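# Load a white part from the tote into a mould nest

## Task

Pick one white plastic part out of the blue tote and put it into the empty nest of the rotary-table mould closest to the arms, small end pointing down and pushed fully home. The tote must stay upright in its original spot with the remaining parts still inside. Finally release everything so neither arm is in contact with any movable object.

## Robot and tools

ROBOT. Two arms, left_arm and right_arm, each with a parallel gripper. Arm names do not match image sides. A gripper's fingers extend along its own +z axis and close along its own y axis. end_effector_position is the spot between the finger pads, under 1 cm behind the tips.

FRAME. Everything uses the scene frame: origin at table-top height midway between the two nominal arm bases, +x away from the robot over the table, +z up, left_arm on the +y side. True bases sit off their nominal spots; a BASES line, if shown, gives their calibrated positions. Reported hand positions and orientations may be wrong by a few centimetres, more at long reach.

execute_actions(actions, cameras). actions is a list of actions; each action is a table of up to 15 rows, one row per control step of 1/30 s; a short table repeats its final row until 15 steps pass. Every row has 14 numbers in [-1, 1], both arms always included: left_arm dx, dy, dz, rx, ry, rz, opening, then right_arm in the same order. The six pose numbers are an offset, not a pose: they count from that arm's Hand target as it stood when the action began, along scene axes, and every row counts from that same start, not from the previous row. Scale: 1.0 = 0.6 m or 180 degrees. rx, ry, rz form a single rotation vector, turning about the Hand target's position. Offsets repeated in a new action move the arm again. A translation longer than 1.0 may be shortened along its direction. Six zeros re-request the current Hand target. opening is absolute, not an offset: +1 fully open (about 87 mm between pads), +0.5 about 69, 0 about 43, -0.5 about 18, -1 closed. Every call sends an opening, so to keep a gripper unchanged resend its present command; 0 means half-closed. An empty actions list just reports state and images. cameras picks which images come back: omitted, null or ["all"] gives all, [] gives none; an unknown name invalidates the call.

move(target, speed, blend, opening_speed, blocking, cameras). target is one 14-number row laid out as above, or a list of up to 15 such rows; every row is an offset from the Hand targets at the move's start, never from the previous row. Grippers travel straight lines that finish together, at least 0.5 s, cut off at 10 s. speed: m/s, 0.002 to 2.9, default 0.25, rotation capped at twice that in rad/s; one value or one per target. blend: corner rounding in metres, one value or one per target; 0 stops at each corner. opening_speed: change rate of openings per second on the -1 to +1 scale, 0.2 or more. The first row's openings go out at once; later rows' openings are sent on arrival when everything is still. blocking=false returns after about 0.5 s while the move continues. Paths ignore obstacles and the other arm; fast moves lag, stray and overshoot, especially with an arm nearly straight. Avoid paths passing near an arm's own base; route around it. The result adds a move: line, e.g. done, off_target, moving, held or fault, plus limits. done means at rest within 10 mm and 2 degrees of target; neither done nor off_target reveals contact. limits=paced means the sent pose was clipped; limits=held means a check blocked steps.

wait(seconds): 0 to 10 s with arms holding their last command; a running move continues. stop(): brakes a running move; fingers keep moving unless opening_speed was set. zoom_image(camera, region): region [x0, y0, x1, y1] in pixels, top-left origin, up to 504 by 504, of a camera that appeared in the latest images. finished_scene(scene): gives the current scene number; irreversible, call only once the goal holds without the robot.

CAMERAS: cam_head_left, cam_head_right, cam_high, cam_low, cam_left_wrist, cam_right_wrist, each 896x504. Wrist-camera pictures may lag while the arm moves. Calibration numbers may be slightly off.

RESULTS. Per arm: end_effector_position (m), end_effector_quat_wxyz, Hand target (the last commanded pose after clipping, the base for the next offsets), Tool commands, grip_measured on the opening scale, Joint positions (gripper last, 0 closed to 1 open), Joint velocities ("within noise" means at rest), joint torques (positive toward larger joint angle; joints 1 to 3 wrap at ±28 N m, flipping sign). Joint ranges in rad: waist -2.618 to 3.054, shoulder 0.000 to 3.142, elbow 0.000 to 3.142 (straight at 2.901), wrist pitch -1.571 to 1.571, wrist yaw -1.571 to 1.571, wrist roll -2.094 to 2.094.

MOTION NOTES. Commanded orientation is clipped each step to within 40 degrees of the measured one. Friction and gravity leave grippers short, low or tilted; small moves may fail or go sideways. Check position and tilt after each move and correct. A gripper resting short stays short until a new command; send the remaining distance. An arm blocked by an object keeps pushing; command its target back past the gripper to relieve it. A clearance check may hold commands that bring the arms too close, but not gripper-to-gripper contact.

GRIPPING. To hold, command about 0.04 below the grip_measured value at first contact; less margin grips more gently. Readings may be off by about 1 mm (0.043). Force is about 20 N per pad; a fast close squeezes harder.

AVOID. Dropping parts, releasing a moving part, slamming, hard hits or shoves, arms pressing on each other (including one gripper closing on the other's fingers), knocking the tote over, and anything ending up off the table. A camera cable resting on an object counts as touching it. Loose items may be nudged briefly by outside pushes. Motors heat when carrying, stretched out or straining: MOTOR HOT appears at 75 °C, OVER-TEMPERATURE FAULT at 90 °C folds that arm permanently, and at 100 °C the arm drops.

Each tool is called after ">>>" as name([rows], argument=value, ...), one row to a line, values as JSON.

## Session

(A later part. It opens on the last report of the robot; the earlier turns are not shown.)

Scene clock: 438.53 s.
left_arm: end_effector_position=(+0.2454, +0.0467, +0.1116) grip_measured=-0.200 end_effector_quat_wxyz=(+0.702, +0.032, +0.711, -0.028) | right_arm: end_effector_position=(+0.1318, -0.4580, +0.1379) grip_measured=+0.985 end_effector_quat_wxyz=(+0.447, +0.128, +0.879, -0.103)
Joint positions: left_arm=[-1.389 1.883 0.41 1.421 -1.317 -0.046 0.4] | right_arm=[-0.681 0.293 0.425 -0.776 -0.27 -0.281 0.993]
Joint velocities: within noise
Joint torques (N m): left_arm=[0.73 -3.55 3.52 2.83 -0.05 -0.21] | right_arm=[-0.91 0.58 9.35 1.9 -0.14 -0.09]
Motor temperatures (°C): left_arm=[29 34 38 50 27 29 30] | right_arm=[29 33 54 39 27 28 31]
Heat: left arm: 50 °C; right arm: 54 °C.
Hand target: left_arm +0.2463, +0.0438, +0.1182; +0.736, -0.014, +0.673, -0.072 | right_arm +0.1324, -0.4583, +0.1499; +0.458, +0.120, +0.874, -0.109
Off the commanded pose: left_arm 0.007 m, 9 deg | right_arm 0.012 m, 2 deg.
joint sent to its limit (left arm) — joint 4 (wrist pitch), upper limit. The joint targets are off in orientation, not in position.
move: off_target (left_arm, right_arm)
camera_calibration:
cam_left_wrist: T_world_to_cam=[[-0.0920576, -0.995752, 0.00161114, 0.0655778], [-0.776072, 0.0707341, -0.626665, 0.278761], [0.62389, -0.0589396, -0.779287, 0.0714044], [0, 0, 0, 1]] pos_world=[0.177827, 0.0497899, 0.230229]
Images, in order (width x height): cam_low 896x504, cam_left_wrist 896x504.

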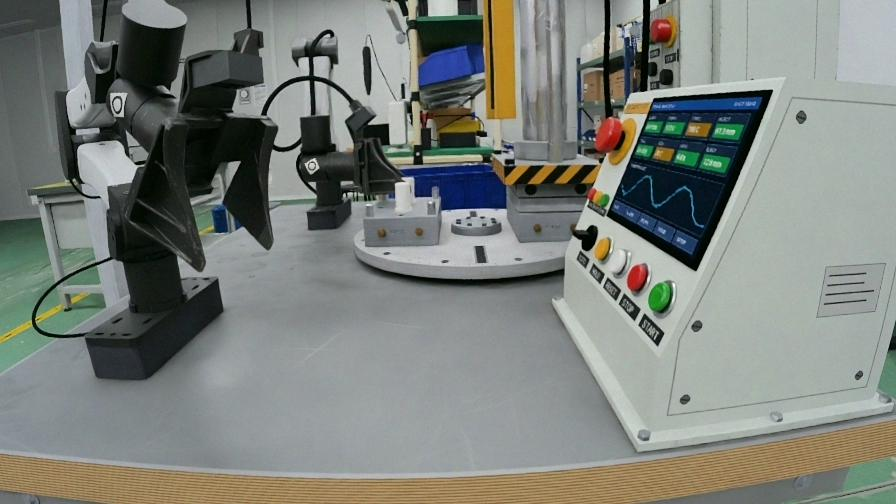

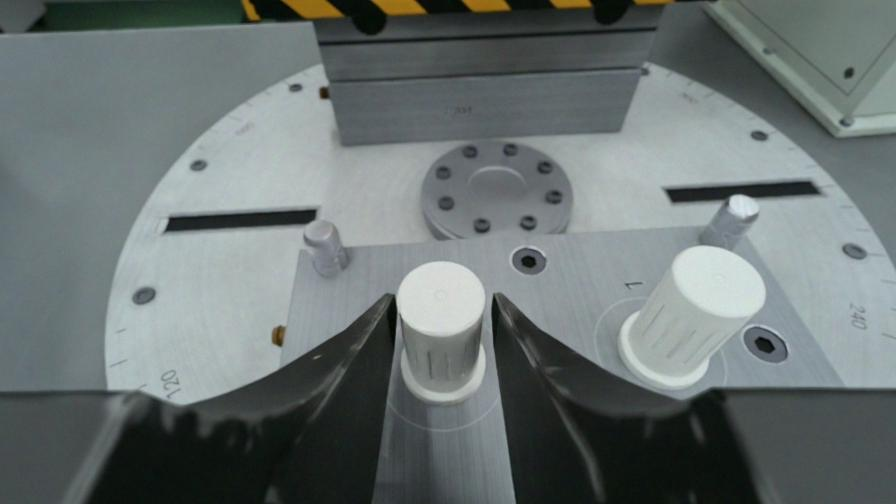

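>>> move([
  [0, 0.0, 0.02, 0, 0, 0, 0.3, -0.00, 0, 0, 0, 0, 0, 1],
  [0.0, 0.0, 0.2, 0, 0, 0, 0.3, 0, 0, 0, 0, 0, 0, 1],
  [-0.1, 0.0, 0.3, 0, 0, 0, 0.3, 0, 0, 0, 0, 0, 0, 1],
], opening_speed=0.5, speed=0.07)

>>> zoom_image(camera="cam_low", region=[350, 150, 450, 250])

>>> zoom_image(camera="cam_left_wrist", region=[350, 220, 700, 504])

Scene clock: 451.40 s.
left_arm: end_effector_position=(+0.1889, +0.0417, +0.2808) grip_measured=+0.300 end_effector_quat_wxyz=(+0.722, +0.048, +0.689, -0.038) | right_arm: end_effector_position=(+0.1318, -0.4580, +0.1379) grip_measured=+0.985 end_effector_quat_wxyz=(+0.447, +0.128, +0.879, -0.103)
Joint positions: left_arm=[-1.616 1.421 0.615 1.417 -1.492 0.627 0.65] | right_arm=[-0.681 0.293 0.425 -0.776 -0.27 -0.281 0.993]
Joint velocities: within noise
Joint torques (N m): left_arm=[0.03 -5.85 9.03 1.81 0.29 0.03] | right_arm=[-0.8 0.73 9.33 1.89 -0.15 -0.11]
Motor temperatures (°C): left_arm=[29 35 38 50 27 29 30] | right_arm=[29 33 54 39 27 28 31]
Heat: left arm: 50 °C; right arm: 54 °C.
Hand target: left_arm +0.1862, +0.0438, +0.2981; +0.736, -0.014, +0.673, -0.072 | right_arm +0.1324, -0.4583, +0.1499; +0.458, +0.120, +0.874, -0.109
Off the commanded pose: left_arm 0.018 m, 9 deg | right_arm 0.012 m, 2 deg.
move: off_target (left_arm, right_arm)
camera_calibration:
cam_left_wrist: T_world_to_cam=[[-0.128905, -0.991596, -0.0110378, 0.0654882], [-0.734286, 0.102924, -0.670993, 0.34459], [0.666489, -0.0783891, -0.741382, 0.220336], [0, 0, 0, 1]] pos_world=[0.114617, 0.0467433, 0.395293]
cam_right_wrist: T_world_to_cam=[[-0.323464, -0.942701, 0.0817649, -0.404442], [-0.94353, 0.314795, -0.103226, 0.308081], [0.0715721, -0.110538, -0.991292, 0.218262], [0, 0, 0, 1]] pos_world=[0.14424, -0.454124, 0.281232]

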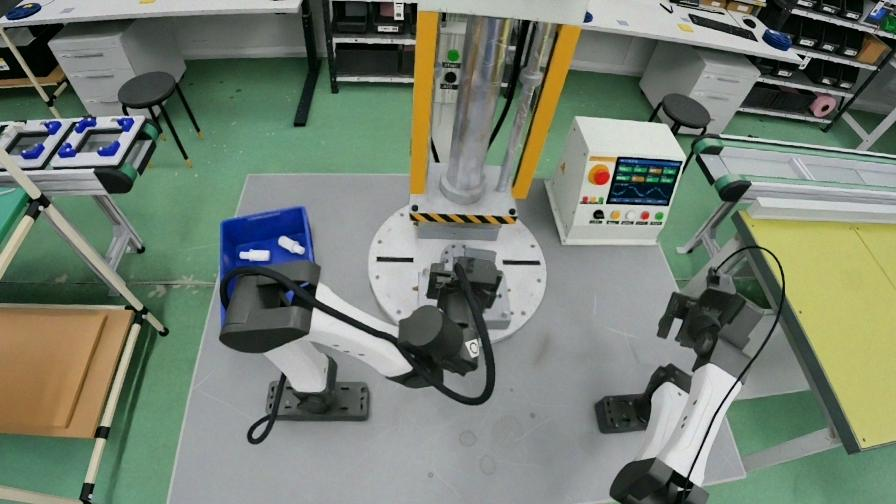

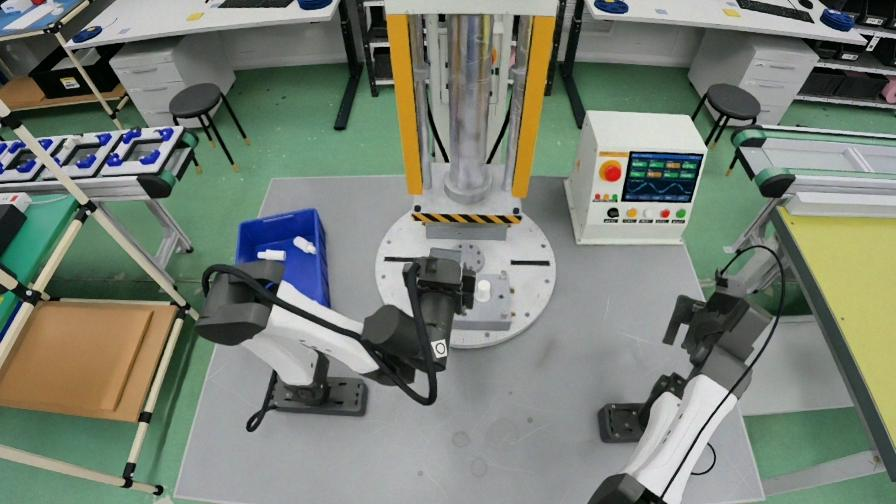

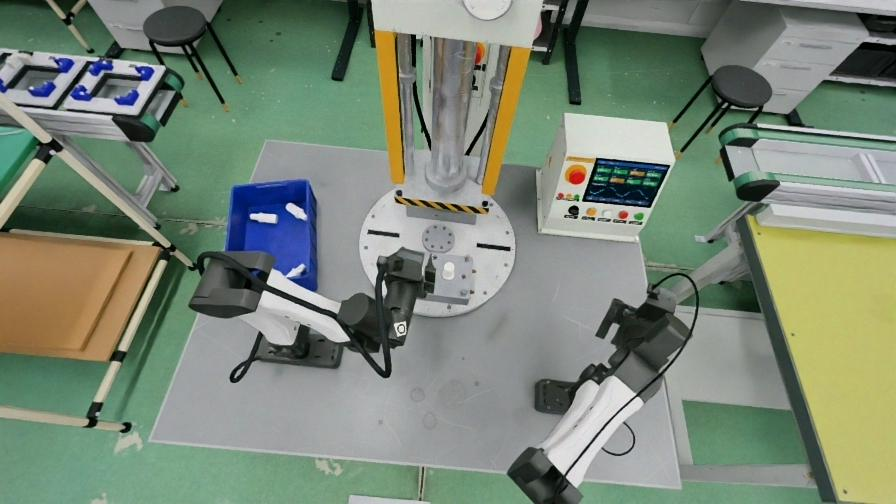

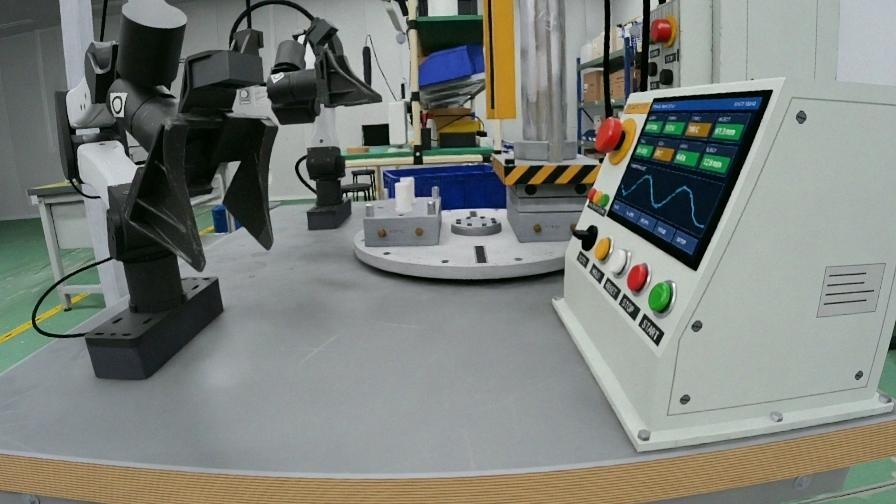

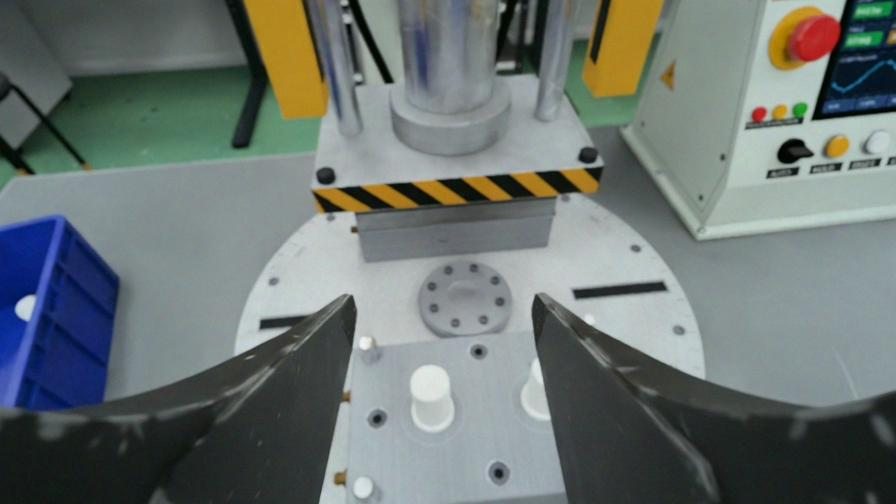

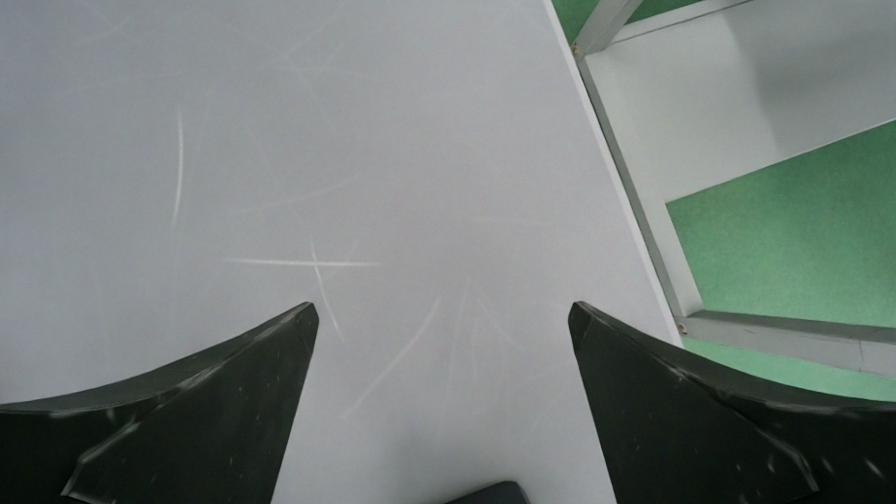

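Scaled by 5.040 from the camera's 896x504 image, which has a finer 1280x720 frame.

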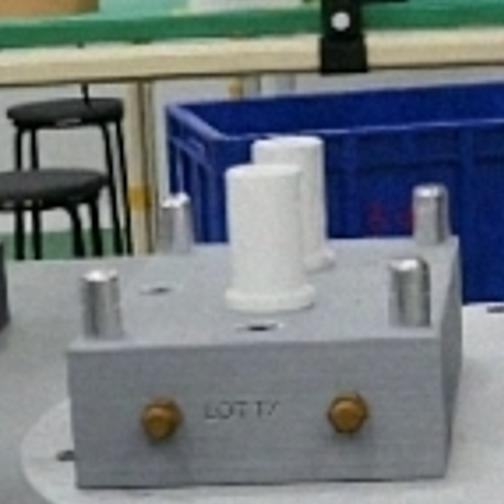

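Scaled by 1.440 from the camera's 896x504 image, which has a finer 1280x720 frame.

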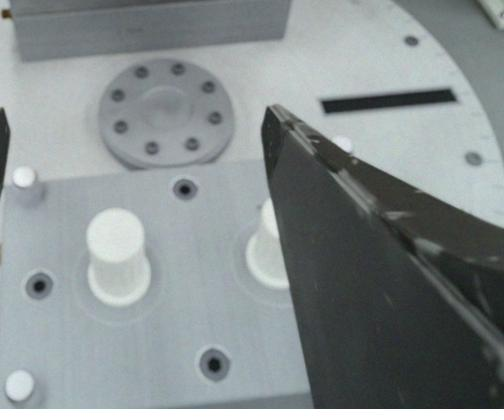

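>>> finished_scene(scene=2)

The scene is finished: the task was done.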